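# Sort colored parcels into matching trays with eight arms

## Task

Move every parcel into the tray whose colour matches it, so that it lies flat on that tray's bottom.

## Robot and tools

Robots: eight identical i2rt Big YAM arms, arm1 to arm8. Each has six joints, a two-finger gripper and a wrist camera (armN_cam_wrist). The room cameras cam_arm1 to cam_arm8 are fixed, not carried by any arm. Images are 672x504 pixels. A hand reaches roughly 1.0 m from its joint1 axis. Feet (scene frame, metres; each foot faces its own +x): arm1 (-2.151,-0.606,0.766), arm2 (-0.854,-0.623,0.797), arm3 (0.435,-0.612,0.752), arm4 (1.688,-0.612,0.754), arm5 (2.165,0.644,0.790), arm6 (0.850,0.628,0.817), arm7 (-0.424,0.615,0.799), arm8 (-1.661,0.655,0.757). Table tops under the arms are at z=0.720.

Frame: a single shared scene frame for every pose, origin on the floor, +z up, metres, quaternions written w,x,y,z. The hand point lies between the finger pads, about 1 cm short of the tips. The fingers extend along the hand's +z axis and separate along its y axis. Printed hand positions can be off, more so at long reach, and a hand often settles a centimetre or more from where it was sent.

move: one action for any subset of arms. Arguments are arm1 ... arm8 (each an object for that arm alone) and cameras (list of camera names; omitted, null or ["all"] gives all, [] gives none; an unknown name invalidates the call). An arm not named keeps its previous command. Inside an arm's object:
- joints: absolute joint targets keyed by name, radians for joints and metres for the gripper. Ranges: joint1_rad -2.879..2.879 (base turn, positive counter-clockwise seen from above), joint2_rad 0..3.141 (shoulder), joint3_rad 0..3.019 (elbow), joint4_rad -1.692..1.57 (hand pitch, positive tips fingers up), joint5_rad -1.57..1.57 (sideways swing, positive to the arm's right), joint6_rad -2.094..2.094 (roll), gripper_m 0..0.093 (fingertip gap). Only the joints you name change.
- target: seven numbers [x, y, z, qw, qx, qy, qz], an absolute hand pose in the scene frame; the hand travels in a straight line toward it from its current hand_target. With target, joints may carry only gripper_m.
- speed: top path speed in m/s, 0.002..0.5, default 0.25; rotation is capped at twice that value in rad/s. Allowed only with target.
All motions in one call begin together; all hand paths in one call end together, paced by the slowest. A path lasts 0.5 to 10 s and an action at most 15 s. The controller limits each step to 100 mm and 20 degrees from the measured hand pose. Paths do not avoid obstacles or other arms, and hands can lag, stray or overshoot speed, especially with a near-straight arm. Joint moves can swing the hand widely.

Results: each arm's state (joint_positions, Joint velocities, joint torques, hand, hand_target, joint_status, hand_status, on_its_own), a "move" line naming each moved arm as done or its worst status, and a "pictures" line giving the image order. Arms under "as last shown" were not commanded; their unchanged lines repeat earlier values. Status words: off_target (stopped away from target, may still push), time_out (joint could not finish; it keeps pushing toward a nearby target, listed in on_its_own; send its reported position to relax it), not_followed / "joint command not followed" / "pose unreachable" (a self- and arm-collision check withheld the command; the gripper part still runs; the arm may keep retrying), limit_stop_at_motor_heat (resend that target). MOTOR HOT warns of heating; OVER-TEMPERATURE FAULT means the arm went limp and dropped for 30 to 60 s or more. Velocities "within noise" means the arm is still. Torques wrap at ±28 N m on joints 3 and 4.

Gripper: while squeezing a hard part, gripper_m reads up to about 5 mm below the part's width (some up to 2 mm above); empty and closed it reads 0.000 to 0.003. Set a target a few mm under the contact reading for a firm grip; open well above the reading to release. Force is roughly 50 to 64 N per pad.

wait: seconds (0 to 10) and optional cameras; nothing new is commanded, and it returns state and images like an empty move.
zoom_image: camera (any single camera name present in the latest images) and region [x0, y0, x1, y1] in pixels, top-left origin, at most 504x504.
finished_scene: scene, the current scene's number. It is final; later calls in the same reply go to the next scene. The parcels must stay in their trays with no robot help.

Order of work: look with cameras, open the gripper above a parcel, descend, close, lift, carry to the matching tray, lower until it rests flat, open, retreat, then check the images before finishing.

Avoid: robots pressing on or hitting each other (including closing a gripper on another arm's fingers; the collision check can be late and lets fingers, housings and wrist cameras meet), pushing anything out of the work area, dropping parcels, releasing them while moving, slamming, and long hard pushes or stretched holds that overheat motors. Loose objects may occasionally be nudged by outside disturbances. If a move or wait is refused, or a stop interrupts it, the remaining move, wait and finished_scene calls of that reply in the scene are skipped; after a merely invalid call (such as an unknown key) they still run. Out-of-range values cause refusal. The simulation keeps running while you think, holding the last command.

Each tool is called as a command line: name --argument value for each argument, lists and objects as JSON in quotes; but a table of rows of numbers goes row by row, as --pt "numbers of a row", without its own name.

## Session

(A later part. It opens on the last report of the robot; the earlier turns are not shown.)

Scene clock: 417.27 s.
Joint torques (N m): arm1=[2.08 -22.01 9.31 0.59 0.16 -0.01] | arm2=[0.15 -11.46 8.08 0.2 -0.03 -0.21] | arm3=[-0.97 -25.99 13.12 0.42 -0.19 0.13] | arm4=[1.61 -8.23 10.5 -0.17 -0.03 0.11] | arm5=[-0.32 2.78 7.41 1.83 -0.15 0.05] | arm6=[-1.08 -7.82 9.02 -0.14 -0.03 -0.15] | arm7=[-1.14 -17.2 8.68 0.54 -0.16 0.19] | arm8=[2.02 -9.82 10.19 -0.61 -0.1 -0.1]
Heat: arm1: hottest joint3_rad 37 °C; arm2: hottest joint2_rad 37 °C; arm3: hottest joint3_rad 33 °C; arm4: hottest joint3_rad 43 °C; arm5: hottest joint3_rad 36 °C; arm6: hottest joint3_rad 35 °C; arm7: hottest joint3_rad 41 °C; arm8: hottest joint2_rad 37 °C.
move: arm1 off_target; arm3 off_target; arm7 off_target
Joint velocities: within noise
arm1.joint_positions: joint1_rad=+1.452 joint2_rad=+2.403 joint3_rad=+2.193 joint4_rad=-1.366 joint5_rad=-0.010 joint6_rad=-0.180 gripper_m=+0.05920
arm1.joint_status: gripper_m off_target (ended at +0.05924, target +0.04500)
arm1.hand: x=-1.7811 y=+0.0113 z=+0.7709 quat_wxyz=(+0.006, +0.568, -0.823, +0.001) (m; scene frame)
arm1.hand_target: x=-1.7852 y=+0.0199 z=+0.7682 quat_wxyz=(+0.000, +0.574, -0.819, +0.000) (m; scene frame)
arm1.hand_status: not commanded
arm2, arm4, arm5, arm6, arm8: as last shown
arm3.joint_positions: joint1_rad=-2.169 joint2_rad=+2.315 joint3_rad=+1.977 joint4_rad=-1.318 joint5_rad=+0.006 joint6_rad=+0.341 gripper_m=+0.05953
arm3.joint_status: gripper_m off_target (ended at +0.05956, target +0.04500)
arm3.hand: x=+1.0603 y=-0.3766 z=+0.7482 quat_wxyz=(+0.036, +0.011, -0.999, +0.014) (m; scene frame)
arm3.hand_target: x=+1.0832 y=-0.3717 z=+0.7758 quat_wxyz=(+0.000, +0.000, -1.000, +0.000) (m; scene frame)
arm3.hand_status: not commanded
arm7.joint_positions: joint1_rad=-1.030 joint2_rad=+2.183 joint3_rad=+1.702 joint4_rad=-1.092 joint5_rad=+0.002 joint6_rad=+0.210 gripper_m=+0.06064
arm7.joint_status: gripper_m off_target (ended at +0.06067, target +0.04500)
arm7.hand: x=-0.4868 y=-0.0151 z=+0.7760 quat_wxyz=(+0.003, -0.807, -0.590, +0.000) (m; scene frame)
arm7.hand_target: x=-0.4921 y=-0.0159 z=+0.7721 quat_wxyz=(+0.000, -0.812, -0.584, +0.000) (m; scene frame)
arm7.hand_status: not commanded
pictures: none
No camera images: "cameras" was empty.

move --arm1 '{"target":[-1.947,-0.262,1.06,0,-0.5736,0.8192,0],"speed":0.4}' --arm7 '{"target":[-0.463,0.217,1.08,0,0.8121,0.5835,0],"speed":0.4}' --arm3 '{"target":[0.82,-0.48,1.06,0,0,1,0],"speed":0.4}' --cameras '[]'

move --arm1 '{"joints":{"joint1_rad":-1.53,"joint6_rad":0.22}}' --arm7 '{"joints":{"joint1_rad":2.147,"joint6_rad":0.13}}' --arm3 '{"joints":{"joint1_rad":-1.396,"joint6_rad":-0.15}}' --cameras '["cam_arm1","cam_arm3","cam_arm7"]'

Scene clock: 440.40 s.
Joint torques (N m): arm1=[1.03 -8.82 7.99 -0.08 0.11 -0.07] | arm2=[0.15 -11.46 8.08 0.2 -0.03 -0.2] | arm3=[-1.73 -12.57 10.04 -0.28 -0.16 -0.1] | arm4=[1.61 -8.23 10.5 -0.17 -0.02 0.11] | arm5=[-0.62 2.78 7.49 1.87 -0.19 0.05] | arm6=[-1.03 -7.82 9.01 -0.13 -0.04 -0.15] | arm7=[-0.26 -8.88 10.97 -0.27 -0.15 0.2] | arm8=[2.02 -9.7 10.24 -0.51 -0.11 -0.09]
Heat: arm1: hottest joint3_rad 37 °C; arm2: hottest joint3_rad 37 °C; arm3: hottest joint2_rad 35 °C; arm4: hottest joint3_rad 42 °C; arm5: hottest joint3_rad 36 °C; arm6: hottest joint3_rad 35 °C; arm7: hottest joint3_rad 39 °C; arm8: hottest joint2_rad 35 °C.
move: arm1 done; arm3 done; arm7 done
Joint velocities: within noise
arm1.joint_positions: joint1_rad=+1.452 joint2_rad=+1.366 joint3_rad=+1.457 joint4_rad=-1.625 joint5_rad=-0.010 joint6_rad=-0.187 gripper_m=+0.05922
arm1.joint_status: not commanded
arm1.hand: x=-1.9467 y=-0.2590 z=+1.0673 quat_wxyz=(-0.013, +0.571, -0.821, -0.007) (m; scene frame)
arm1.hand_target: x=-1.9471 y=-0.2620 z=+1.0602 quat_wxyz=(+0.000, +0.574, -0.819, +0.000) (m; scene frame)
arm1.hand_status: done (0.008 m and 1.8 deg from the pose sent, 0.431 m and 1.0 deg at the start)
arm2, arm4, arm5, arm6, arm8: as last shown
arm3.joint_positions: joint1_rad=-2.181 joint2_rad=+1.414 joint3_rad=+1.499 joint4_rad=-1.662 joint5_rad=+0.005 joint6_rad=+0.341 gripper_m=+0.05953
arm3.joint_status: not commanded
arm3.hand: x=+0.8184 y=-0.4745 z=+1.0564 quat_wxyz=(-0.001, +0.005, -1.000, +0.001) (m; scene frame)
arm3.hand_target: x=+0.8199 y=-0.4799 z=+1.0600 quat_wxyz=(+0.000, +0.000, -1.000, +0.000) (m; scene frame)
arm3.hand_status: done (0.007 m and 0.6 deg from the pose sent, 0.407 m and 4.6 deg at the start; pose on its path clipped on 16 of 61 steps)
arm7.joint_positions: joint1_rad=-1.030 joint2_rad=+1.375 joint3_rad=+1.402 joint4_rad=-1.590 joint5_rad=+0.002 joint6_rad=+0.218 gripper_m=+0.06064
arm7.joint_status: not commanded
arm7.hand: x=-0.4635 y=+0.2177 z=+1.0777 quat_wxyz=(-0.001, -0.810, -0.587, +0.003) (m; scene frame)
arm7.hand_target: x=-0.4630 y=+0.2170 z=+1.0800 quat_wxyz=(+0.000, -0.812, -0.584, +0.000) (m; scene frame)
arm7.hand_status: done (0.002 m and 0.6 deg from the pose sent, 0.383 m and 1.0 deg at the start)
pictures: none
No camera images: "cameras" was empty.

Scene clock: 442.90 s.
Joint torques (N m): arm1=[0.97 -10.11 8.02 -0.06 0.1 0.08] | arm2=[0.09 -11.46 8.08 0.2 -0.03 -0.2] | arm3=[0.15 -12.57 10.1 -0.23 -0.16 -0.22] | arm4=[1.61 -8.23 10.5 -0.17 -0.03 0.11] | arm5=[-0.21 2.96 7.45 1.7 -0.19 0.1] | arm6=[-0.97 -7.82 9.02 -0.16 -0.03 -0.15] | arm7=[0.09 -10.52 10.97 -0.29 -0.08 0.05] | arm8=[2.26 -9.93 10.22 -0.51 -0.1 -0.1]
Heat: arm1: hottest joint3_rad 37 °C; arm2: hottest joint3_rad 37 °C; arm3: hottest joint2_rad 34 °C; arm4: hottest joint3_rad 42 °C; arm5: hottest joint3_rad 36 °C; arm6: hottest joint3_rad 35 °C; arm7: hottest joint3_rad 40 °C; arm8: hottest joint2_rad 35 °C.
move: arm1 done; arm3 done; arm7 done
Joint velocities: within noise
arm1.joint_positions: joint1_rad=-1.523 joint2_rad=+1.384 joint3_rad=+1.457 joint4_rad=-1.625 joint5_rad=-0.009 joint6_rad=+0.213 gripper_m=+0.05922
arm1.joint_status: all done
arm1.hand: x=-2.2995 y=-0.9791 z=+1.0667 quat_wxyz=(-0.015, -0.882, -0.472, +0.006) (m; scene frame)
arm1.hand_target: x=-2.3003 y=-0.9726 z=+1.0664 quat_wxyz=(-0.011, -0.885, -0.465, +0.001) (m; scene frame)
arm1.hand_status: not commanded
arm2, arm4, arm6, arm8: as last shown
arm3.joint_positions: joint1_rad=-1.406 joint2_rad=+1.414 joint3_rad=+1.499 joint4_rad=-1.662 joint5_rad=+0.005 joint6_rad=-0.134 gripper_m=+0.05964
arm3.joint_status: all done
arm3.hand: x=+0.6112 y=-0.2450 z=+1.0566 quat_wxyz=(-0.003, +0.589, -0.808, +0.003) (m; scene frame)
arm3.hand_target: x=+0.6071 y=-0.2434 z=+1.0602 quat_wxyz=(-0.002, +0.599, -0.801, +0.003) (m; scene frame)
arm3.hand_status: not commanded
arm5.joint_positions: joint1_rad=+0.653 joint2_rad=+0.625 joint3_rad=+1.427 joint4_rad=-1.371 joint5_rad=+0.001 joint6_rad=-0.010 gripper_m=+0.09397
arm5.joint_status: not commanded
arm5.hand: x=+1.9523 y=+0.5545 z=+1.3379 quat_wxyz=(+0.088, +0.861, +0.176, -0.469) (m; scene frame)
arm5.hand_target: x=+1.9552 y=+0.5537 z=+1.3504 quat_wxyz=(+0.095, +0.854, +0.174, -0.481) (m; scene frame)
arm5.hand_status: not commanded
arm7.joint_positions: joint1_rad=+2.144 joint2_rad=+1.396 joint3_rad=+1.402 joint4_rad=-1.590 joint5_rad=+0.000 joint6_rad=+0.137 gripper_m=+0.06065
arm7.joint_status: all done
arm7.hand: x=-0.3963 y=+1.0146 z=+1.0719 quat_wxyz=(+0.004, +0.632, -0.775, +0.004) (m; scene frame)
arm7.hand_target: x=-0.3980 y=+1.0124 z=+1.0821 quat_wxyz=(-0.001, +0.636, -0.772, -0.003) (m; scene frame)
arm7.hand_status: not commanded
pictures: cam_arm1, cam_arm3, cam_arm7

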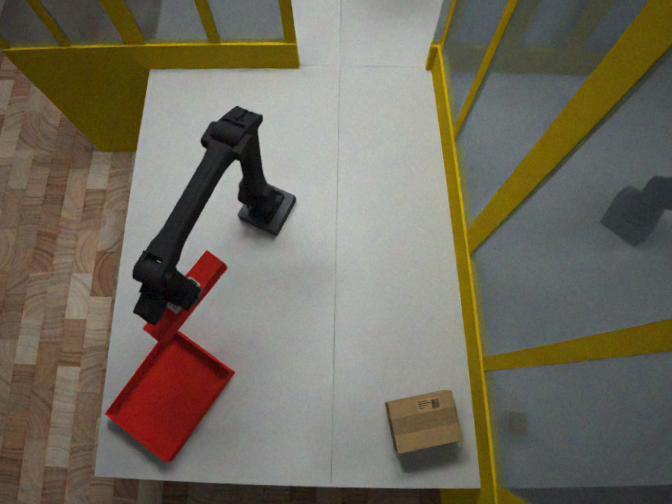

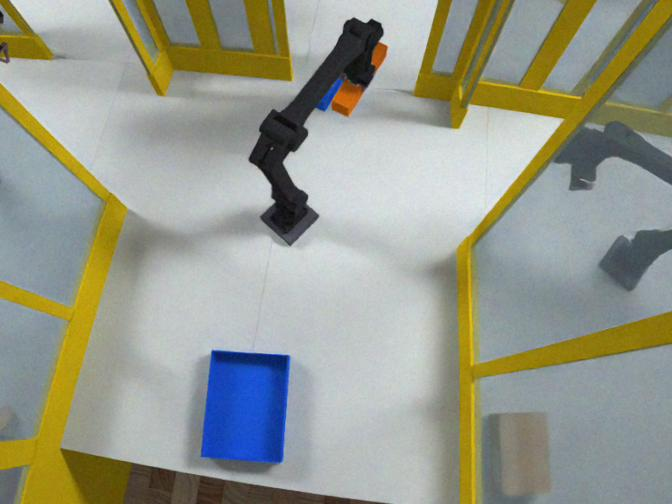

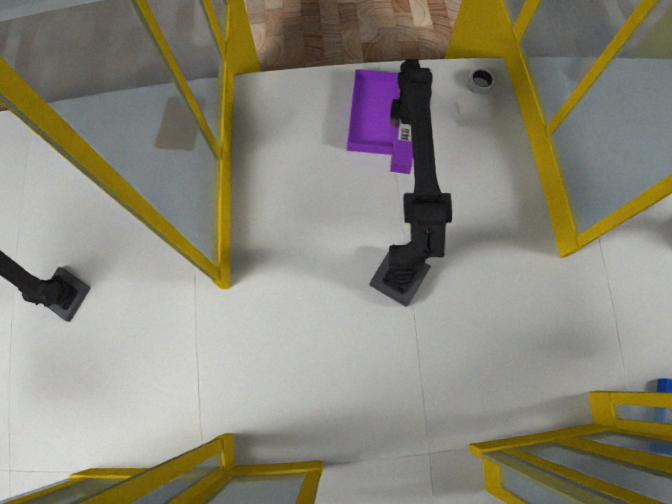

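move --arm1 '{"target":[-2.413,-1.257,0.88,0,0.8854,0.4648,0],"speed":0.4}' --arm7 '{"target":[-0.381,1.305,0.89,0,-0.6367,0.7711,0],"speed":0.4}' --arm3 '{"target":[0.727,0.016,0.84,0,-0.6088,0.7934,0],"speed":0.4}' --cameras '["cam_arm1","cam_arm7","arm1_cam_wrist","arm7_cam_wrist"]'

Scene clock: 456.47 s.
Joint torques (N m): arm1=[1.38 -20.19 12.52 -0.17 0.22 0.07] | arm2=[0.09 -11.46 8.08 0.2 -0.03 -0.21] | arm3=[0.32 -24.53 14.15 -0.29 -0.28 -0.22] | arm4=[1.61 -8.23 10.5 -0.17 -0.02 0.12] | arm5=[-0.09 2.9 7.46 1.78 -0.18 0.02] | arm6=[-1.03 -7.82 9.02 -0.14 -0.04 -0.15] | arm7=[0.15 -17.9 15.34 -0.36 -0.03 0.04] | arm8=[2.08 -9.7 10.21 -0.53 -0.12 -0.09]
Heat: arm1: hottest joint3_rad 37 °C; arm2: hottest joint3_rad 37 °C; arm3: hottest joint2_rad 33 °C; arm4: hottest joint3_rad 42 °C; arm5: hottest joint3_rad 36 °C; arm6: hottest joint3_rad 35 °C; arm7: hottest joint3_rad 41 °C; arm8: hottest joint2_rad 34 °C.
move: arm1 off_target; arm3 off_target; arm7 off_target
Joint velocities: within noise
arm1.joint_positions: joint1_rad=-1.523 joint2_rad=+2.267 joint3_rad=+2.190 joint4_rad=-1.522 joint5_rad=+0.004 joint6_rad=+0.217 gripper_m=+0.05922
arm1.joint_status: not commanded
arm1.hand: x=-2.4061 y=-1.2472 z=+0.8738 quat_wxyz=(+0.005, -0.883, -0.470, -0.009) (m; scene frame)
arm1.hand_target: x=-2.4128 y=-1.2563 z=+0.8801 quat_wxyz=(-0.001, -0.885, -0.465, +0.000) (m; scene frame)
arm1.hand_status: off_target (0.013 m and 1.3 deg from the pose sent, 0.354 m and 2.0 deg at the start)
arm2, arm4, arm5, arm6, arm8: as last shown
arm3.joint_positions: joint1_rad=-1.406 joint2_rad=+2.257 joint3_rad=+2.065 joint4_rad=-1.432 joint5_rad=+0.002 joint6_rad=-0.158 gripper_m=+0.05964
arm3.joint_status: not commanded
arm3.hand: x=+0.7272 y=-0.0024 z=+0.8189 quat_wxyz=(+0.019, +0.598, -0.801, +0.012) (m; scene frame)
arm3.hand_target: x=+0.7263 y=+0.0148 z=+0.8402 quat_wxyz=(-0.001, +0.609, -0.793, +0.000) (m; scene frame)
arm3.hand_status: off_target (0.028 m and 3.0 deg from the pose sent, 0.358 m and 2.9 deg at the start)
arm7.joint_positions: joint1_rad=+2.144 joint2_rad=+2.233 joint3_rad=+2.057 joint4_rad=-1.435 joint5_rad=+0.000 joint6_rad=+0.137 gripper_m=+0.06065
arm7.joint_status: not commanded
arm7.hand: x=-0.3781 y=+1.2875 z=+0.8754 quat_wxyz=(+0.013, +0.631, -0.775, +0.014) (m; scene frame)
arm7.hand_target: x=-0.3813 y=+1.3037 z=+0.8901 quat_wxyz=(+0.000, +0.637, -0.771, +0.000) (m; scene frame)
arm7.hand_status: off_target (0.023 m and 2.3 deg from the pose sent, 0.343 m and 1.0 deg at the start)
pictures: arm1_cam_wrist, arm7_cam_wrist, cam_arm1, cam_arm7
camera_calibration:
arm1_cam_wrist: T_world_to_cam=[[-0.820841, 0.571149, -0.0031614, -1.25885], [0.459323, 0.663397, 0.590701, 1.42111], [0.339475, 0.483419, -0.806885, 2.25145], [0, 0, 0, 1]] pos_world=[-2.45037, -1.31216, 0.973228]
arm7_cam_wrist: T_world_to_cam=[[0.982324, -0.186377, 0.0174209, 0.592896], [-0.15925, -0.783168, 0.601072, 0.428239], [-0.0983822, -0.593222, -0.799005, 1.5473], [0, 0, 0, 1]] pos_world=[-0.361992, 1.36378, 0.968569]

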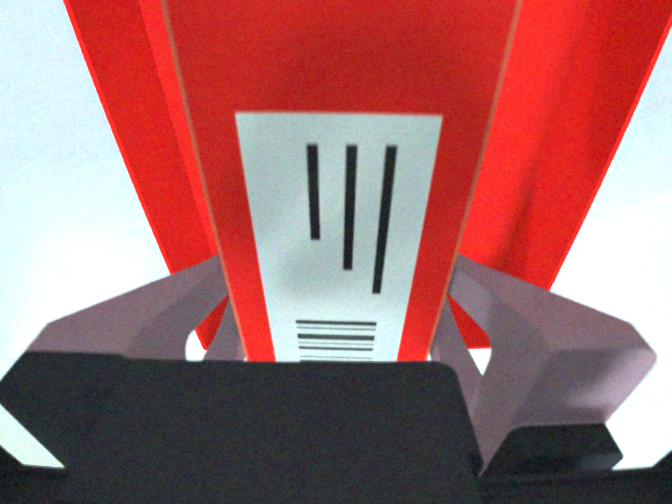

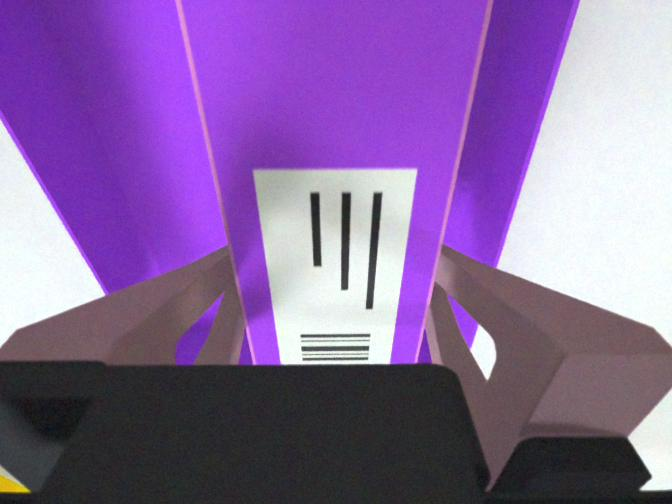

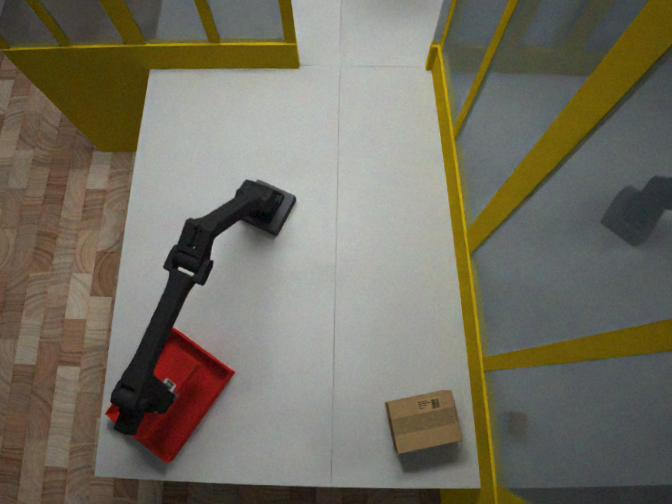

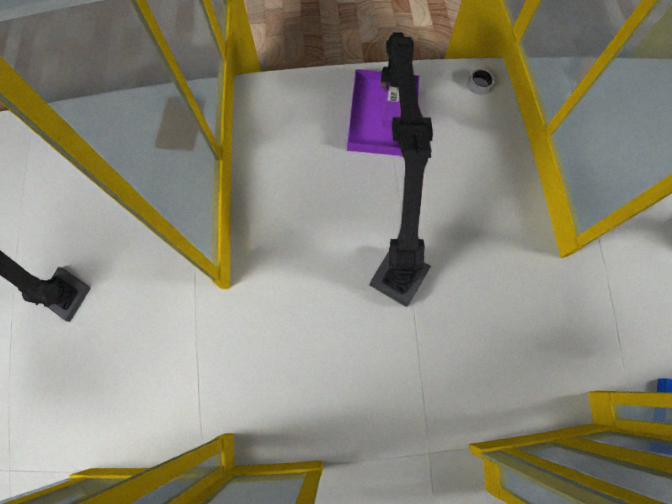

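zoom_image --camera "cam_arm1" --region '[90, 310, 250, 470]'

move --arm7 '{"target":[-0.406,1.313,0.84,0,-0.6367,0.7711,0],"speed":0.2}' --arm3 '{"target":[0.727,0.016,0.779,0,-0.6088,0.7934,0],"speed":0.15}' --arm1 '{"target":[-2.42,-1.246,0.85,0,0.8854,0.4648,0],"speed":0.2}' --cameras '["arm1_cam_wrist","arm7_cam_wrist","cam_arm1"]'

zoom_image --camera "cam_arm1" --region '[90, 310, 250, 470]'

Scaled by 3.150.

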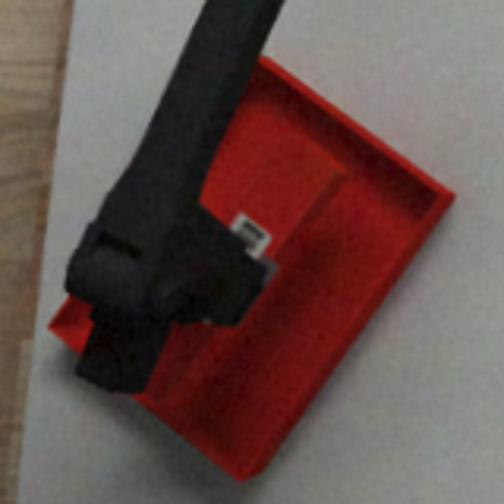

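Scene clock: 513.13 s.
Joint torques (N m): arm1=[0.62 -21.77 8.12 0.76 0.2 -0.07] | arm2=[0.09 -11.46 8.08 0.2 -0.03 -0.21] | arm3=[0.21 -24.41 9.4 0.55 -0.28 -0.21] | arm4=[1.61 -8.23 10.48 -0.17 -0.03 0.11] | arm5=[-0.56 3.43 7.47 1.69 -0.2 0.03] | arm6=[-1.03 -7.82 9.01 -0.14 -0.04 -0.15] | arm7=[0.09 -18.78 12.44 0.43 -0.03 0.19] | arm8=[2.2 -9.82 10.22 -0.58 -0.11 -0.09]
Heat: arm1: hottest joint2_rad 38 °C; arm2: hottest joint3_rad 37 °C; arm3: hottest joint2_rad 38 °C; arm4: hottest joint3_rad 42 °C; arm5: hottest joint3_rad 36 °C; arm6: hottest joint3_rad 35 °C; arm7: hottest joint3_rad 51 °C; arm8: hottest joint2_rad 33 °C.
move: arm1 done; arm3 off_target; arm7 off_target
Joint velocities: within noise
arm1.joint_positions: joint1_rad=-1.530 joint2_rad=+2.267 joint3_rad=+2.143 joint4_rad=-1.456 joint5_rad=+0.004 joint6_rad=+0.217 gripper_m=+0.05922
arm1.joint_status: not commanded
arm1.hand: x=-2.4120 y=-1.2480 z=+0.8559 quat_wxyz=(-0.001, -0.885, -0.466, -0.001) (m; scene frame)
arm1.hand_target: x=-2.4200 y=-1.2459 z=+0.8501 quat_wxyz=(+0.000, -0.885, -0.465, +0.000) (m; scene frame)
arm1.hand_status: done (0.010 m and 0.3 deg from the pose sent, 0.028 m and 1.3 deg at the start)
arm2, arm4, arm5, arm6, arm8: as last shown
arm3.joint_positions: joint1_rad=-1.406 joint2_rad=+2.303 joint3_rad=+2.032 joint4_rad=-1.330 joint5_rad=+0.001 joint6_rad=-0.158 gripper_m=+0.05964
arm3.joint_status: not commanded
arm3.hand: x=+0.7317 y=+0.0070 z=+0.7756 quat_wxyz=(+0.009, +0.598, -0.801, +0.007) (m; scene frame)
arm3.hand_target: x=+0.7268 y=+0.0159 z=+0.7792 quat_wxyz=(+0.000, +0.609, -0.793, +0.000) (m; scene frame)
arm3.hand_status: off_target (0.011 m and 2.0 deg from the pose sent, 0.044 m and 3.0 deg at the start)
arm7.joint_positions: joint1_rad=+2.184 joint2_rad=+2.294 joint3_rad=+2.057 joint4_rad=-1.370 joint5_rad=+0.000 joint6_rad=+0.157 gripper_m=+0.06065
arm7.joint_status: not commanded
arm7.hand: x=-0.4053 y=+1.3003 z=+0.8349 quat_wxyz=(+0.011, +0.639, -0.769, +0.012) (m; scene frame)
arm7.hand_target: x=-0.4061 y=+1.3125 z=+0.8402 quat_wxyz=(+0.000, +0.637, -0.771, +0.000) (m; scene frame)
arm7.hand_status: off_target (0.014 m and 2.0 deg from the pose sent, 0.052 m and 2.3 deg at the start)
pictures: arm1_cam_wrist, arm7_cam_wrist, cam_arm1
camera_calibration:
arm1_cam_wrist: T_world_to_cam=[[-0.816167, 0.577772, -0.00715615, -1.24038], [0.468978, 0.669616, 0.575911, 1.47874], [0.337537, 0.466684, -0.817481, 2.22285], [0, 0, 0, 1]] pos_world=[-2.45615, -1.3109, 0.956634]
arm7_cam_wrist: T_world_to_cam=[[0.985859, -0.166643, 0.01765, 0.598322], [-0.144051, -0.788941, 0.597346, 0.475055], [-0.0856185, -0.591441, -0.80179, 1.52508], [0, 0, 0, 1]] pos_world=[-0.390854, 1.37649, 0.928461]

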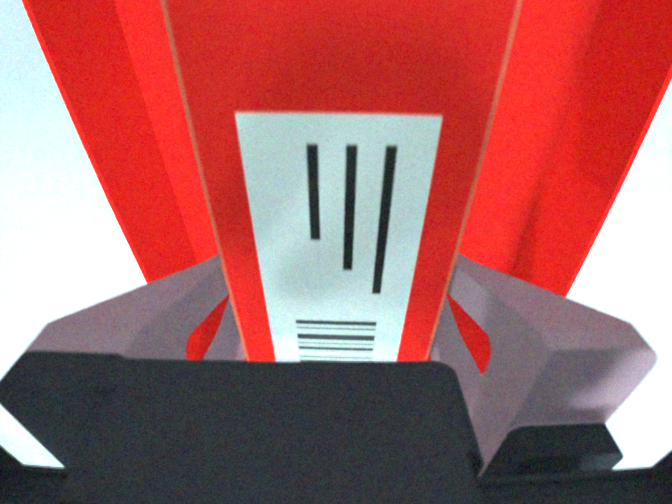

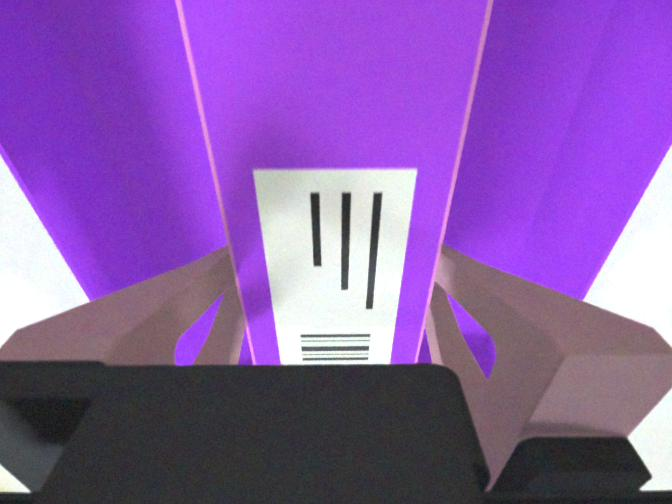

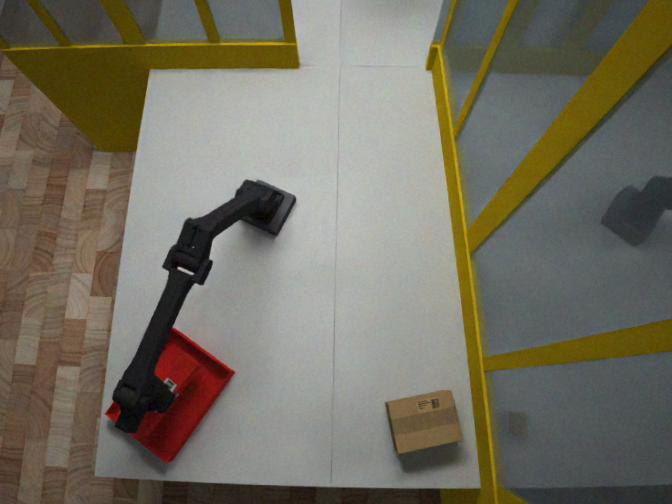

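Scaled by 3.150.

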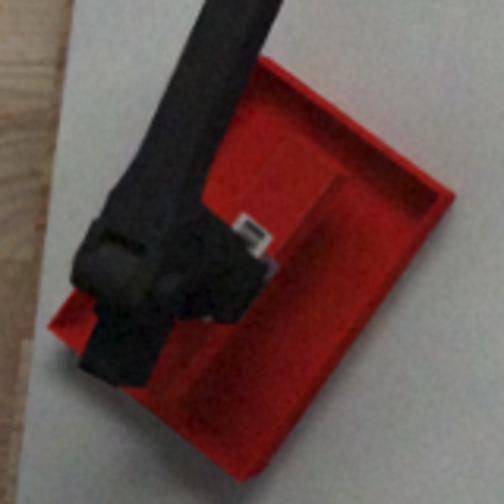

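move --arm1 '{"target":[-2.42,-1.246,0.773,0,0.8854,0.4648,0],"speed":0.15}' --arm7 '{"target":[-0.406,1.310,0.782,0,-0.6367,0.7711,0],"speed":0.15}' --arm3 '{"target":[0.727,0.014,0.755,0,-0.6088,0.7934,0],"speed":0.1}' --cameras '["arm1_cam_wrist","arm7_cam_wrist","arm3_cam_wrist"]'

Scene clock: 537.70 s.
Joint torques (N m): arm1=[0.44 -20.66 8.1 0.79 0.19 -0.08] | arm2=[0.09 -11.46 8.09 0.2 -0.03 -0.2] | arm3=[0.21 -24.29 9.01 0.61 -0.27 -0.2] | arm4=[1.61 -8.23 10.5 -0.17 -0.03 0.11] | arm5=[-0.44 3.02 7.45 1.88 -0.22 0.02] | arm6=[-0.97 -7.82 9.01 -0.13 -0.04 -0.15] | arm7=[-0.03 -18.78 9.03 0.5 -0.02 0.2] | arm8=[2.2 -9.82 10.18 -0.54 -0.1 -0.1]
Heat: arm1: hottest joint2_rad 39 °C; arm2: hottest joint3_rad 37 °C; arm3: hottest joint2_rad 37 °C; arm4: hottest joint3_rad 42 °C; arm5: hottest joint3_rad 36 °C; arm6: hottest joint3_rad 36 °C; arm7: hottest joint3_rad 50 °C; arm8: hottest joint3_rad 34 °C.
move: arm1 off_target; arm3 done; arm7 done
Joint velocities: within noise
arm1.joint_positions: joint1_rad=-1.530 joint2_rad=+2.311 joint3_rad=+2.029 joint4_rad=-1.292 joint5_rad=+0.004 joint6_rad=+0.217 gripper_m=+0.05922
arm1.joint_status: not commanded
arm1.hand: x=-2.4117 y=-1.2486 z=+0.7839 quat_wxyz=(-0.003, -0.884, -0.467, +0.001) (m; scene frame)
arm1.hand_target: x=-2.4199 y=-1.2457 z=+0.7731 quat_wxyz=(+0.000, -0.885, -0.465, +0.000) (m; scene frame)
arm1.hand_status: off_target (0.014 m and 0.4 deg from the pose sent, 0.083 m and 0.3 deg at the start)
arm2.joint_positions: joint1_rad=-1.438 joint2_rad=+1.374 joint3_rad=+1.420 joint4_rad=-1.595 joint5_rad=+0.001 joint6_rad=-0.201 gripper_m=+0.08993
arm2.joint_status: not commanded
arm2.hand: x=-0.6513 y=-0.2771 z=+1.0847 quat_wxyz=(-0.010, +0.582, -0.813, -0.005) (m; scene frame)
arm2.hand_target: x=-0.6516 y=-0.2786 z=+1.0800 quat_wxyz=(+0.000, +0.588, -0.809, +0.000) (m; scene frame)
arm2.hand_status: not commanded
arm3.joint_positions: joint1_rad=-1.406 joint2_rad=+2.308 joint3_rad=+2.000 joint4_rad=-1.278 joint5_rad=+0.001 joint6_rad=-0.158 gripper_m=+0.05964
arm3.joint_status: not commanded
arm3.hand: x=+0.7322 y=+0.0078 z=+0.7608 quat_wxyz=(+0.002, +0.598, -0.801, +0.003) (m; scene frame)
arm3.hand_target: x=+0.7268 y=+0.0138 z=+0.7550 quat_wxyz=(+0.000, +0.609, -0.793, +0.000) (m; scene frame)
arm3.hand_status: done (0.010 m and 1.5 deg from the pose sent, 0.022 m and 2.0 deg at the start)
arm4.joint_positions: joint1_rad=+1.865 joint2_rad=+1.383 joint3_rad=+1.478 joint4_rad=-1.657 joint5_rad=+0.011 joint6_rad=-0.317 gripper_m=+0.08991
arm4.joint_status: not commanded
arm4.hand: x=+1.3127 y=-0.4786 z=+1.0625 quat_wxyz=(-0.002, +1.000, -0.004, -0.008) (m; scene frame)
arm4.hand_target: x=+1.3110 y=-0.4846 z=+1.0600 quat_wxyz=(+0.000, +1.000, +0.000, +0.000) (m; scene frame)
arm4.hand_status: not commanded
arm5: as last shown
arm6.joint_positions: joint1_rad=-1.437 joint2_rad=+1.382 joint3_rad=+1.412 joint4_rad=-1.597 joint5_rad=+0.001 joint6_rad=-0.221 gripper_m=+0.08988
arm6.joint_status: not commanded
arm6.hand: x=+0.6637 y=+0.2744 z=+1.0982 quat_wxyz=(+0.000, -0.794, -0.608, +0.002) (m; scene frame)
arm6.hand_target: x=+0.6623 y=+0.2756 z=+1.0999 quat_wxyz=(+0.000, -0.793, -0.609, +0.000) (m; scene frame)
arm6.hand_status: not commanded
arm7.joint_positions: joint1_rad=+2.184 joint2_rad=+2.338 joint3_rad=+2.014 joint4_rad=-1.248 joint5_rad=+0.000 joint6_rad=+0.158 gripper_m=+0.06065
arm7.joint_status: not commanded
arm7.hand: x=-0.4051 y=+1.3100 z=+0.7898 quat_wxyz=(+0.000, +0.639, -0.769, -0.001) (m; scene frame)
arm7.hand_target: x=-0.4061 y=+1.3098 z=+0.7820 quat_wxyz=(+0.000, +0.637, -0.771, +0.000) (m; scene frame)
arm7.hand_status: done (0.008 m and 0.4 deg from the pose sent, 0.054 m and 2.0 deg at the start)
arm8.joint_positions: joint1_rad=+0.409 joint2_rad=+1.379 joint3_rad=+1.466 joint4_rad=-1.648 joint5_rad=+0.001 joint6_rad=+0.162 gripper_m=+0.08992
arm8.joint_status: not commanded
arm8.hand: x=-1.7400 y=+0.2642 z=+1.0606 quat_wxyz=(-0.004, -0.822, -0.569, +0.005) (m; scene frame)
arm8.hand_target: x=-1.7386 y=+0.2634 z=+1.0600 quat_wxyz=(+0.000, -0.819, -0.574, +0.000) (m; scene frame)
arm8.hand_status: not commanded
pictures: arm1_cam_wrist, arm3_cam_wrist, arm7_cam_wrist
camera_calibration:
arm1_cam_wrist: T_world_to_cam=[[-0.816389, 0.577438, -0.00859493, -1.24012], [0.470042, 0.67305, 0.571021, 1.53107], [0.335514, 0.462135, -0.82089, 2.15628], [0, 0, 0, 1]] pos_world=[-2.45554, -1.31088, 0.885136]
arm3_cam_wrist: T_world_to_cam=[[0.95747, -0.288271, 0.0122983, -0.709298], [-0.240117, -0.772447, 0.587937, -0.259616], [-0.159986, -0.565885, -0.808813, 0.860897], [0, 0, 0, 1]] pos_world=[0.754524, 0.0821584, 0.857666]
arm7_cam_wrist: T_world_to_cam=[[0.985781, -0.167551, 0.0127834, 0.605569], [-0.144946, -0.809363, 0.569142, 0.558333], [-0.0850139, -0.562902, -0.82214, 1.47361], [0, 0, 0, 1]] pos_world=[-0.390753, 1.38285, 0.885999]

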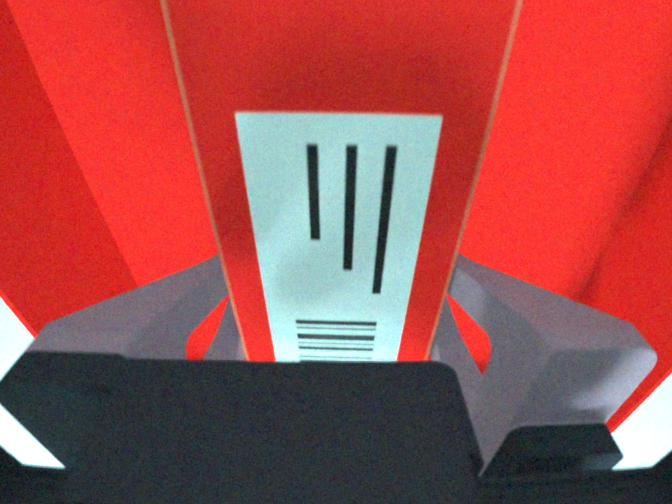

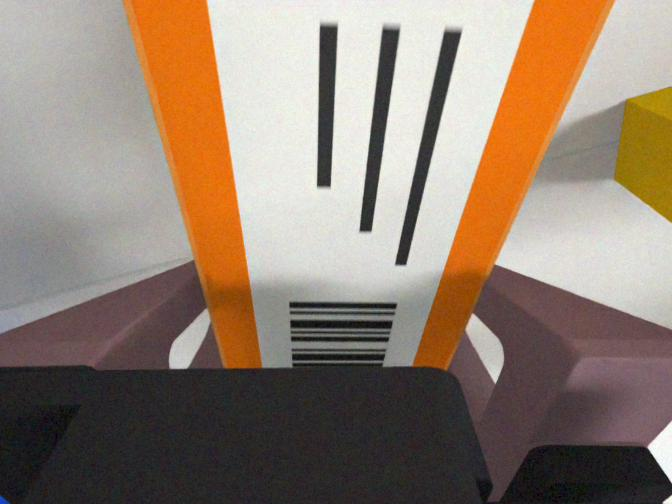

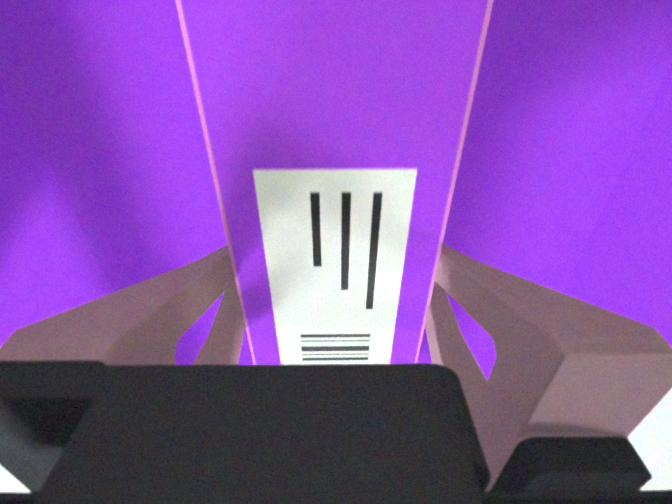

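move --arm1 '{"target":[-2.42,-1.246,0.763,0,0.8854,0.4648,0],"speed":0.1}' --arm7 '{"target":[-0.406,1.303,0.772,0,-0.6367,0.7711,0],"speed":0.1}' --arm3 '{"target":[0.727,0.014,0.743,0,-0.6088,0.7934,0],"speed":0.1}' --cameras '["cam_arm6"]'

Scene clock: 578.20 s.
Joint torques (N m): arm1=[0.38 -20.37 7.53 0.91 0.2 -0.07] | arm2=[0.15 -11.4 8.08 0.2 -0.03 -0.21] | arm3=[0.09 -23.53 8.59 0.84 -0.28 -0.21] | arm4=[1.61 -8.23 10.5 -0.16 -0.03 0.11] | arm5=[0.09 3.31 7.46 1.84 -0.16 0.04] | arm6=[-0.97 -7.82 9.01 -0.14 -0.03 -0.15] | arm7=[-0.09 -19.19 7.5 0.73 -0.02 0.19] | arm8=[2.14 -9.88 10.25 -0.51 -0.12 -0.09]
Heat: arm1: hottest joint3_rad 37 °C; arm2: hottest joint3_rad 37 °C; arm3: hottest joint2_rad 36 °C; arm4: hottest joint3_rad 42 °C; arm5: hottest joint3_rad 36 °C; arm6: hottest joint3_rad 36 °C; arm7: hottest joint3_rad 45 °C; arm8: hottest joint3_rad 34 °C.
move: arm1 off_target; arm3 off_target; arm7 done
Joint velocities: within noise
arm1.joint_positions: joint1_rad=-1.530 joint2_rad=+2.311 joint3_rad=+2.024 joint4_rad=-1.274 joint5_rad=+0.004 joint6_rad=+0.216 gripper_m=+0.05922
arm1.joint_status: not commanded
arm1.hand: x=-2.4128 y=-1.2513 z=+0.7820 quat_wxyz=(-0.007, -0.884, -0.467, +0.006) (m; scene frame)
arm1.hand_target: x=-2.4197 y=-1.2455 z=+0.7634 quat_wxyz=(+0.000, -0.885, -0.465, +0.000) (m; scene frame)
arm1.hand_status: off_target (0.021 m and 1.1 deg from the pose sent, 0.023 m and 0.4 deg at the start)
arm2, arm4, arm5, arm6, arm8: as last shown
arm3.joint_positions: joint1_rad=-1.406 joint2_rad=+2.312 joint3_rad=+1.993 joint4_rad=-1.261 joint5_rad=+0.001 joint6_rad=-0.159 gripper_m=+0.05964
arm3.joint_status: not commanded
arm3.hand: x=+0.7326 y=+0.0086 z=+0.7554 quat_wxyz=(+0.000, +0.599, -0.801, +0.002) (m; scene frame)
arm3.hand_target: x=+0.7268 y=+0.0137 z=+0.7430 quat_wxyz=(+0.000, +0.609, -0.793, +0.000) (m; scene frame)
arm3.hand_status: off_target (0.015 m and 1.5 deg from the pose sent, 0.020 m and 1.5 deg at the start)
arm7.joint_positions: joint1_rad=+2.184 joint2_rad=+2.337 joint3_rad=+1.986 joint4_rad=-1.218 joint5_rad=+0.000 joint6_rad=+0.158 gripper_m=+0.06065
arm7.joint_status: not commanded
arm7.hand: x=-0.4052 y=+1.3068 z=+0.7798 quat_wxyz=(-0.001, +0.639, -0.769, -0.002) (m; scene frame)
arm7.hand_target: x=-0.4061 y=+1.3030 z=+0.7721 quat_wxyz=(+0.000, +0.637, -0.771, +0.000) (m; scene frame)
arm7.hand_status: done (0.009 m and 0.4 deg from the pose sent, 0.019 m and 0.4 deg at the start)
pictures: cam_arm6

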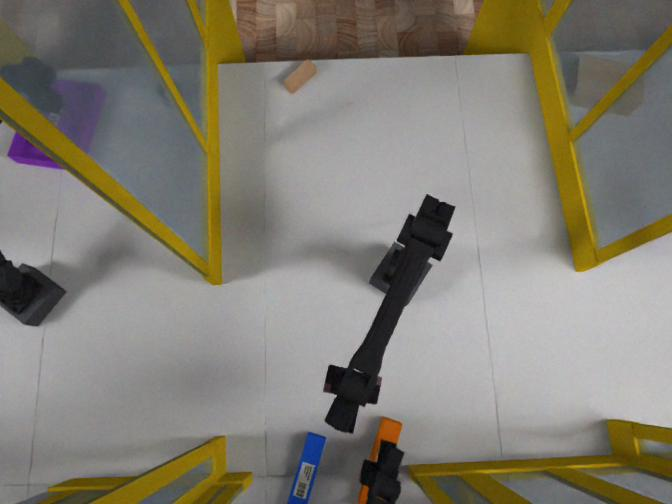

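move --arm1 '{"target":[-2.42,-1.246,0.755,0,0.8854,0.4648,0],"speed":0.1}' --arm3 '{"target":[0.727,0.014,0.735,0,-0.6088,0.7934,0],"speed":0.1}' --cameras '[]'

move --arm1 '{"joints":{"gripper_m":0.09}}' --arm7 '{"joints":{"gripper_m":0.09}}' --arm3 '{"joints":{"gripper_m":0.09}}' --cameras '[]'

move --arm1 '{"target":[-2.30,-0.973,1.066,0,0.8854,0.4648,0],"speed":0.4}' --arm7 '{"target":[-0.398,1.012,1.08,0,-0.6367,0.7711,0],"speed":0.4}' --arm3 '{"target":[0.607,-0.243,1.06,0,-0.6088,0.7934,0],"speed":0.45}' --cameras '["cam_arm1","cam_arm7","cam_arm6"]'

Scene clock: 590.00 s.
Joint torques (N m): arm1=[0.62 -19.84 7.54 0.9 0.2 -0.07] | arm2=[0.09 -11.46 8.08 0.2 -0.03 -0.21] | arm3=[0.15 -22.89 8.12 1.21 -0.27 -0.21] | arm4=[1.61 -8.29 10.5 -0.17 -0.03 0.11] | arm5=[-0.26 3.43 7.42 1.87 -0.19 0] | arm6=[-1.03 -7.88 9.03 -0.13 -0.03 -0.14] | arm7=[-0.32 -19.37 7.47 0.72 -0.02 0.2] | arm8=[2.02 -9.88 10.22 -0.49 -0.11 -0.1]
Heat: arm1: hottest joint3_rad 37 °C; arm2: hottest joint3_rad 37 °C; arm3: hottest joint2_rad 35 °C; arm4: hottest joint3_rad 43 °C; arm5: hottest joint3_rad 36 °C; arm6: hottest joint3_rad 36 °C; arm7: hottest joint3_rad 44 °C; arm8: hottest joint3_rad 34 °C.
move: arm1 off_target; arm3 off_target
Joint velocities: within noise
arm1.joint_positions: joint1_rad=-1.530 joint2_rad=+2.318 joint3_rad=+2.017 joint4_rad=-1.259 joint5_rad=+0.004 joint6_rad=+0.216 gripper_m=+0.05922
arm1.joint_status: not commanded
arm1.hand: x=-2.4129 y=-1.2516 z=+0.7750 quat_wxyz=(-0.007, -0.884, -0.467, +0.007) (m; scene frame)
arm1.hand_target: x=-2.4197 y=-1.2455 z=+0.7553 quat_wxyz=(+0.000, -0.885, -0.465, +0.000) (m; scene frame)
arm1.hand_status: off_target (0.022 m and 1.2 deg from the pose sent, 0.028 m and 1.1 deg at the start)
arm2, arm4, arm5, arm6, arm7, arm8: as last shown
arm3.joint_positions: joint1_rad=-1.406 joint2_rad=+2.312 joint3_rad=+1.990 joint4_rad=-1.256 joint5_rad=+0.001 joint6_rad=-0.159 gripper_m=+0.05964
arm3.joint_status: not commanded
arm3.hand: x=+0.7326 y=+0.0087 z=+0.7543 quat_wxyz=(-0.001, +0.599, -0.801, +0.002) (m; scene frame)
arm3.hand_target: x=+0.7266 y=+0.0133 z=+0.7352 quat_wxyz=(+0.000, +0.609, -0.793, +0.000) (m; scene frame)
arm3.hand_status: off_target (0.021 m and 1.4 deg from the pose sent, 0.022 m and 1.5 deg at the start)
arm4.joint_positions: joint1_rad=+1.865 joint2_rad=+1.383 joint3_rad=+1.478 joint4_rad=-1.657 joint5_rad=+0.011 joint6_rad=-0.316 gripper_m=+0.08991
pictures: none
No camera images: "cameras" was empty.

Scene clock: 590.77 s.
Joint torques (N m): arm1=[0.5 -20.19 7.56 0.81 0.19 -0.07] | arm2=[0.09 -11.46 8.08 0.2 -0.03 -0.21] | arm3=[0.21 -24.12 8.95 0.62 -0.28 -0.21] | arm4=[1.61 -8.23 10.5 -0.17 -0.03 0.11] | arm5=[-0.15 3.08 7.47 1.95 -0.23 0.04] | arm6=[-1.03 -7.82 9.02 -0.14 -0.03 -0.15] | arm7=[-0.21 -19.31 8.43 0.54 -0.03 0.19] | arm8=[2.08 -10.05 10.28 -0.58 -0.11 -0.1]
Heat: arm1: hottest joint3_rad 37 °C; arm2: hottest joint3_rad 38 °C; arm3: hottest joint2_rad 35 °C; arm4: hottest joint3_rad 43 °C; arm5: hottest joint3_rad 36 °C; arm6: hottest joint3_rad 36 °C; arm7: hottest joint3_rad 44 °C; arm8: hottest joint3_rad 34 °C.
move: arm1 done; arm3 done; arm7 done
Joint velocities: within noise
arm1.joint_positions: joint1_rad=-1.530 joint2_rad=+2.318 joint3_rad=+2.017 joint4_rad=-1.259 joint5_rad=+0.004 joint6_rad=+0.216 gripper_m=+0.08987
arm1.joint_status: all done
arm1.hand: x=-2.4129 y=-1.2516 z=+0.7750 quat_wxyz=(-0.007, -0.884, -0.467, +0.007) (m; scene frame)
arm1.hand_target: x=-2.4197 y=-1.2455 z=+0.7553 quat_wxyz=(+0.000, -0.885, -0.465, +0.000) (m; scene frame)
arm1.hand_status: not commanded
arm2, arm4, arm5, arm6, arm8: as last shown
arm3.joint_positions: joint1_rad=-1.406 joint2_rad=+2.326 joint3_rad=+1.981 joint4_rad=-1.239 joint5_rad=+0.001 joint6_rad=-0.160 gripper_m=+0.08995
arm3.joint_status: all done
arm3.hand: x=+0.7323 y=+0.0079 z=+0.7415 quat_wxyz=(+0.002, +0.599, -0.801, +0.003) (m; scene frame)
arm3.hand_target: x=+0.7267 y=+0.0134 z=+0.7354 quat_wxyz=(+0.000, +0.609, -0.793, +0.000) (m; scene frame)
arm3.hand_status: not commanded
arm7.joint_positions: joint1_rad=+2.184 joint2_rad=+2.337 joint3_rad=+1.974 joint4_rad=-1.213 joint5_rad=+0.000 joint6_rad=+0.158 gripper_m=+0.08993
arm7.joint_status: all done
arm7.hand: x=-0.4053 y=+1.3037 z=+0.7757 quat_wxyz=(+0.001, +0.639, -0.769, +0.001) (m; scene frame)
arm7.hand_target: x=-0.4061 y=+1.3029 z=+0.7720 quat_wxyz=(+0.000, +0.637, -0.771, +0.000) (m; scene frame)
arm7.hand_status: not commanded
pictures: none
No camera images: "cameras" was empty.

Scene clock: 592.80 s.
Joint torques (N m): arm1=[1.67 -8.59 8.03 -0.1 0.2 0.1] | arm2=[0.09 -11.4 8.08 0.2 -0.03 -0.2] | arm3=[0.09 -11.99 11.33 -0.31 -0.24 -0.19] | arm4=[1.61 -8.23 10.5 -0.18 -0.03 0.11] | arm5=[-0.44 2.9 7.38 1.74 -0.16 0.01] | arm6=[-0.91 -7.82 9.01 -0.13 -0.03 -0.14] | arm7=[-1.08 -8.88 9.2 -0.31 -0.03 0.03] | arm8=[2.14 -9.58 10.24 -0.55 -0.11 -0.1]
Heat: arm1: hottest joint3_rad 37 °C; arm2: hottest joint3_rad 38 °C; arm3: hottest joint2_rad 35 °C; arm4: hottest joint3_rad 43 °C; arm5: hottest joint3_rad 36 °C; arm6: hottest joint3_rad 36 °C; arm7: hottest joint3_rad 44 °C; arm8: hottest joint3_rad 34 °C.
move: arm1 done; arm3 done; arm7 done
Joint velocities: within noise
arm1.joint_positions: joint1_rad=-1.530 joint2_rad=+1.375 joint3_rad=+1.467 joint4_rad=-1.639 joint5_rad=+0.004 joint6_rad=+0.220 gripper_m=+0.08990
arm1.joint_status: not commanded
arm1.hand: x=-2.3034 y=-0.9744 z=+1.0739 quat_wxyz=(-0.012, -0.885, -0.465, +0.012) (m; scene frame)
arm1.hand_target: x=-2.3000 y=-0.9729 z=+1.0661 quat_wxyz=(+0.000, -0.885, -0.465, +0.000) (m; scene frame)
arm1.hand_status: done (0.009 m and 1.9 deg from the pose sent, 0.418 m and 1.2 deg at the start)
arm2, arm4, arm5, arm6, arm8: as last shown
arm3.joint_positions: joint1_rad=-1.406 joint2_rad=+1.408 joint3_rad=+1.485 joint4_rad=-1.661 joint5_rad=+0.001 joint6_rad=-0.162 gripper_m=+0.08996
arm3.joint_status: not commanded
arm3.hand: x=+0.6087 y=-0.2482 z=+1.0534 quat_wxyz=(+0.002, +0.600, -0.800, +0.003) (m; scene frame)
arm3.hand_target: x=+0.6070 y=-0.2431 z=+1.0598 quat_wxyz=(+0.000, +0.609, -0.793, +0.000) (m; scene frame)
arm3.hand_status: done (0.009 m and 1.3 deg from the pose sent, 0.424 m and 1.5 deg at the start; pose on its path clipped on 23 of 61 steps)
arm7.joint_positions: joint1_rad=+2.157 joint2_rad=+1.374 joint3_rad=+1.420 joint4_rad=-1.590 joint5_rad=+0.000 joint6_rad=+0.136 gripper_m=+0.08994
arm7.joint_status: not commanded
arm7.hand: x=-0.4017 y=+1.0159 z=+1.0872 quat_wxyz=(-0.010, +0.637, -0.771, -0.011) (m; scene frame)
arm7.hand_target: x=-0.3982 y=+1.0120 z=+1.0800 quat_wxyz=(+0.000, +0.637, -0.771, +0.000) (m; scene frame)
arm7.hand_status: done (0.009 m and 1.7 deg from the pose sent, 0.422 m and 0.4 deg at the start)
pictures: cam_arm1, cam_arm6, cam_arm7

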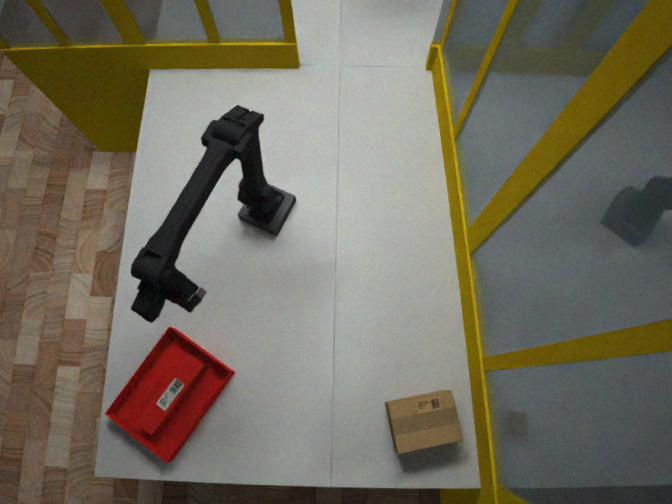

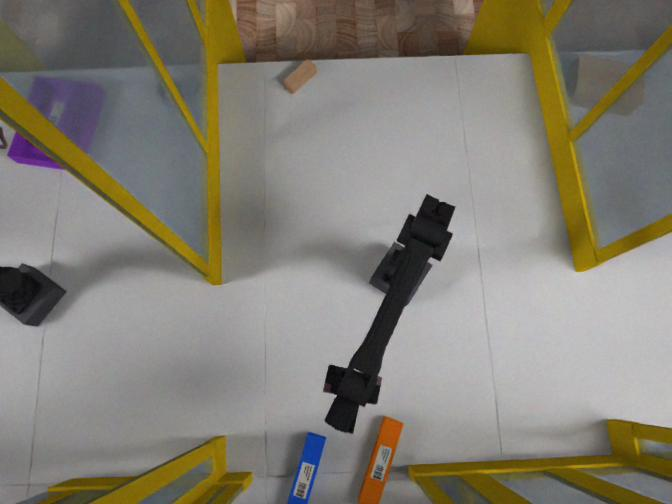

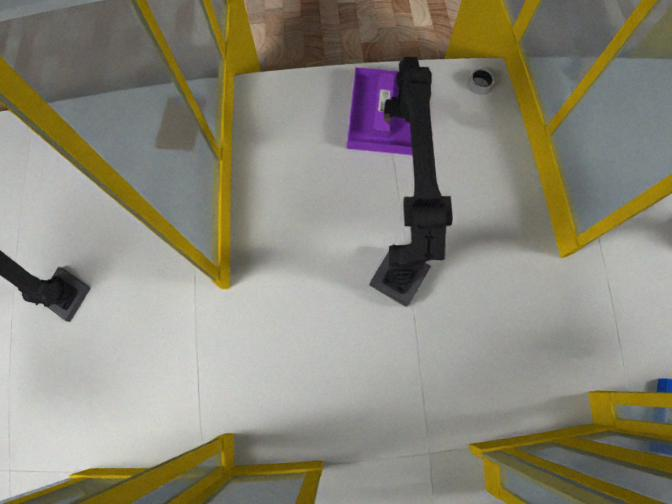

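move --arm6 '{"joints":{"joint1_rad":-1.145,"joint6_rad":0.07}}' --cameras '[]'

move --arm6 '{"target":[0.728,-0.010,0.86,0,0.7934,0.6088,0],"speed":0.45}' --cameras '["arm6_cam_wrist"]'

Scene clock: 603.07 s.
Joint torques (N m): arm1=[2.14 -8.23 8.03 -0.21 0.18 0.1] | arm2=[0.15 -11.46 8.08 0.18 -0.03 -0.2] | arm3=[-0.03 -11.87 11.34 -0.23 -0.25 -0.2] | arm4=[1.61 -8.23 10.5 -0.17 -0.02 0.11] | arm5=[0.03 2.78 7.27 1.77 -0.18 0.03] | arm6=[-0.67 -7.82 8.99 -0.13 0.08 -0.01] | arm7=[-0.97 -8.88 9.17 -0.21 -0.04 0.03] | arm8=[2.2 -9.7 10.15 -0.55 -0.11 -0.09]
Heat: arm1: hottest joint3_rad 36 °C; arm2: hottest joint3_rad 38 °C; arm3: hottest joint2_rad 35 °C; arm4: hottest joint3_rad 43 °C; arm5: hottest joint3_rad 36 °C; arm6: hottest joint3_rad 36 °C; arm7: hottest joint3_rad 43 °C; arm8: hottest joint3_rad 34 °C.
move: arm6 done
Joint velocities: within noise
arm1, arm2, arm3, arm4, arm7, arm8: as last shown
arm1.hand_target: x=-2.3001 y=-0.9729 z=+1.0661 quat_wxyz=(+0.000, -0.885, -0.465, +0.000) (m; scene frame)
arm3.hand: x=+0.6087 y=-0.2483 z=+1.0534 quat_wxyz=(+0.002, +0.600, -0.800, +0.003) (m; scene frame)
arm3.hand_target: x=+0.6070 y=-0.2432 z=+1.0598 quat_wxyz=(+0.000, +0.609, -0.793, +0.000) (m; scene frame)
arm5.joint_positions: joint1_rad=+0.653 joint2_rad=+0.625 joint3_rad=+1.427 joint4_rad=-1.371 joint5_rad=+0.001 joint6_rad=-0.010 gripper_m=+0.09397
arm5.joint_status: not commanded
arm5.hand: x=+1.9523 y=+0.5545 z=+1.3379 quat_wxyz=(+0.088, +0.861, +0.176, -0.469) (m; scene frame)
arm5.hand_target: x=+1.9552 y=+0.5537 z=+1.3504 quat_wxyz=(+0.095, +0.854, +0.174, -0.481) (m; scene frame)
arm5.hand_status: not commanded
arm6.joint_positions: joint1_rad=-1.144 joint2_rad=+1.382 joint3_rad=+1.412 joint4_rad=-1.597 joint5_rad=-0.001 joint6_rad=+0.061 gripper_m=+0.08988
arm6.joint_status: all done
arm6.hand: x=+0.7741 y=+0.2355 z=+1.0982 quat_wxyz=(-0.002, -0.790, -0.613, +0.001) (m; scene frame)
arm6.hand_target: x=+0.7737 y=+0.2360 z=+1.0999 quat_wxyz=(+0.000, -0.794, -0.609, +0.000) (m; scene frame)
arm6.hand_status: not commanded
pictures: none
No camera images: "cameras" was empty.

Scene clock: 604.90 s.
Joint torques (N m): arm1=[1.85 -8.35 8.06 -0.21 0.2 0.07] | arm2=[0.15 -11.46 8.09 0.2 -0.03 -0.21] | arm3=[0.15 -11.93 11.33 -0.23 -0.25 -0.19] | arm4=[1.61 -8.23 10.5 -0.17 -0.02 0.11] | arm5=[-0.5 2.9 7.43 1.68 -0.18 0.04] | arm6=[-0.44 -16.03 12.12 -0.16 0.06 0] | arm7=[-1.14 -8.76 9.17 -0.24 -0.04 0.03] | arm8=[2.08 -9.64 10.19 -0.53 -0.11 -0.1]
Heat: arm1: hottest joint3_rad 36 °C; arm2: hottest joint3_rad 38 °C; arm3: hottest joint2_rad 35 °C; arm4: hottest joint3_rad 43 °C; arm5: hottest joint3_rad 36 °C; arm6: hottest joint3_rad 36 °C; arm7: hottest joint3_rad 43 °C; arm8: hottest joint3_rad 34 °C.
move: arm6 off_target
Joint velocities: within noise
arm1, arm2, arm3, arm4, arm5, arm7, arm8: as last shown
arm6.joint_positions: joint1_rad=-1.144 joint2_rad=+2.142 joint3_rad=+1.777 joint4_rad=-1.239 joint5_rad=-0.001 joint6_rad=+0.064 gripper_m=+0.08988
arm6.joint_status: not commanded
arm6.hand: x=+0.7298 y=+0.0073 z=+0.8474 quat_wxyz=(+0.010, -0.791, -0.611, -0.013) (m; scene frame)
arm6.hand_target: x=+0.7281 y=-0.0092 z=+0.8604 quat_wxyz=(+0.000, -0.793, -0.609, +0.000) (m; scene frame)
arm6.hand_status: off_target (0.021 m and 1.9 deg from the pose sent, 0.345 m and 0.6 deg at the start; pose on its path clipped on 11 of 55 steps)
pictures: arm6_cam_wrist
camera_calibration:
arm6_cam_wrist: T_world_to_cam=[[-0.969433, 0.245237, 0.00768853, 0.697746], [0.200398, 0.773325, 0.601505, -0.655825], [0.141565, 0.58466, -0.798832, 0.693699], [0, 0, 0, 1]] pos_world=[0.70964, -0.0695247, 0.943267]

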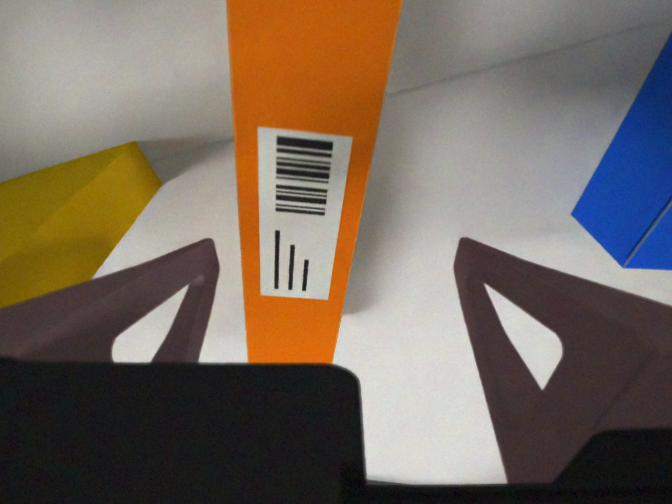

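move --arm6 '{"target":[0.742,0.004,0.768,0,0.7934,0.6088,0],"speed":0.3}' --arm3 '{"joints":{"joint1_rad":-1.09,"joint6_rad":0.09}}' --cameras '["arm6_cam_wrist"]'

Scene clock: 614.37 s.
Joint torques (N m): arm1=[2.08 -8.41 8.06 -0.1 0.19 0.07] | arm2=[0.15 -11.46 8.08 0.2 -0.03 -0.2] | arm3=[-0.32 -11.87 11.34 -0.24 -0.15 0.1] | arm4=[1.61 -8.23 10.5 -0.17 -0.03 0.11] | arm5=[0.03 3.02 7.42 1.76 -0.16 0.04] | arm6=[0.09 -16.62 7.68 0.54 0.11 0] | arm7=[-1.03 -8.64 9.22 -0.2 -0.03 0.03] | arm8=[2.2 -9.64 10.22 -0.54 -0.12 -0.09]
Heat: arm1: hottest joint3_rad 35 °C; arm2: hottest joint3_rad 38 °C; arm3: hottest joint2_rad 34 °C; arm4: hottest joint3_rad 43 °C; arm5: hottest joint3_rad 36 °C; arm6: hottest joint3_rad 37 °C; arm7: hottest joint3_rad 42 °C; arm8: hottest joint3_rad 34 °C.
move: arm3 done; arm6 done
Joint velocities: within noise
arm1, arm2, arm4, arm5, arm7, arm8: as last shown
arm3.joint_positions: joint1_rad=-1.094 joint2_rad=+1.408 joint3_rad=+1.485 joint4_rad=-1.661 joint5_rad=-0.001 joint6_rad=+0.073 gripper_m=+0.08997
arm3.joint_status: all done
arm3.hand: x=+0.4877 y=-0.2121 z=+1.0529 quat_wxyz=(+0.001, +0.630, -0.776, +0.004) (m; scene frame)
arm3.hand_target: x=+0.4865 y=-0.2080 z=+1.0593 quat_wxyz=(+0.000, +0.625, -0.780, +0.001) (m; scene frame)
arm3.hand_status: not commanded
arm6.joint_positions: joint1_rad=-1.133 joint2_rad=+2.217 joint3_rad=+1.678 joint4_rad=-1.049 joint5_rad=-0.002 joint6_rad=+0.081 gripper_m=+0.08989
arm6.joint_status: not commanded
arm6.hand: x=+0.7377 y=+0.0108 z=+0.7670 quat_wxyz=(+0.005, -0.793, -0.609, -0.007) (m; scene frame)
arm6.hand_target: x=+0.7420 y=+0.0042 z=+0.7681 quat_wxyz=(+0.000, -0.793, -0.609, +0.000) (m; scene frame)
arm6.hand_status: done (0.008 m and 1.0 deg from the pose sent, 0.080 m and 1.9 deg at the start)
pictures: arm6_cam_wrist
camera_calibration:
arm6_cam_wrist: T_world_to_cam=[[-0.967801, 0.251644, 0.00596878, 0.705223], [0.206709, 0.781008, 0.58932, -0.607089], [0.143637, 0.571578, -0.807878, 0.631913], [0, 0, 0, 1]] pos_world=[0.71724, -0.0645116, 0.864069]

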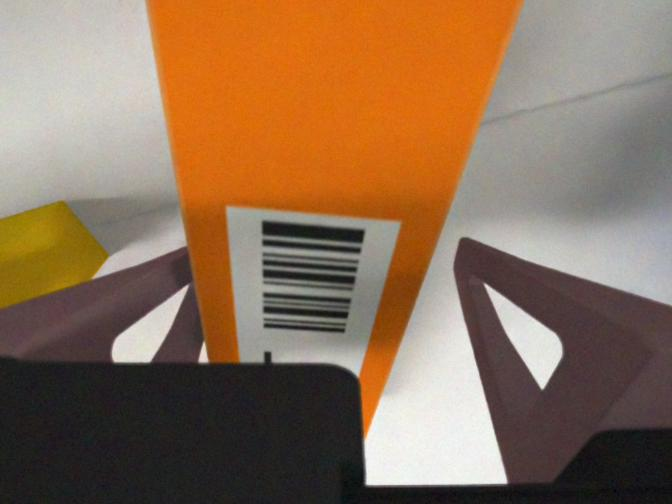

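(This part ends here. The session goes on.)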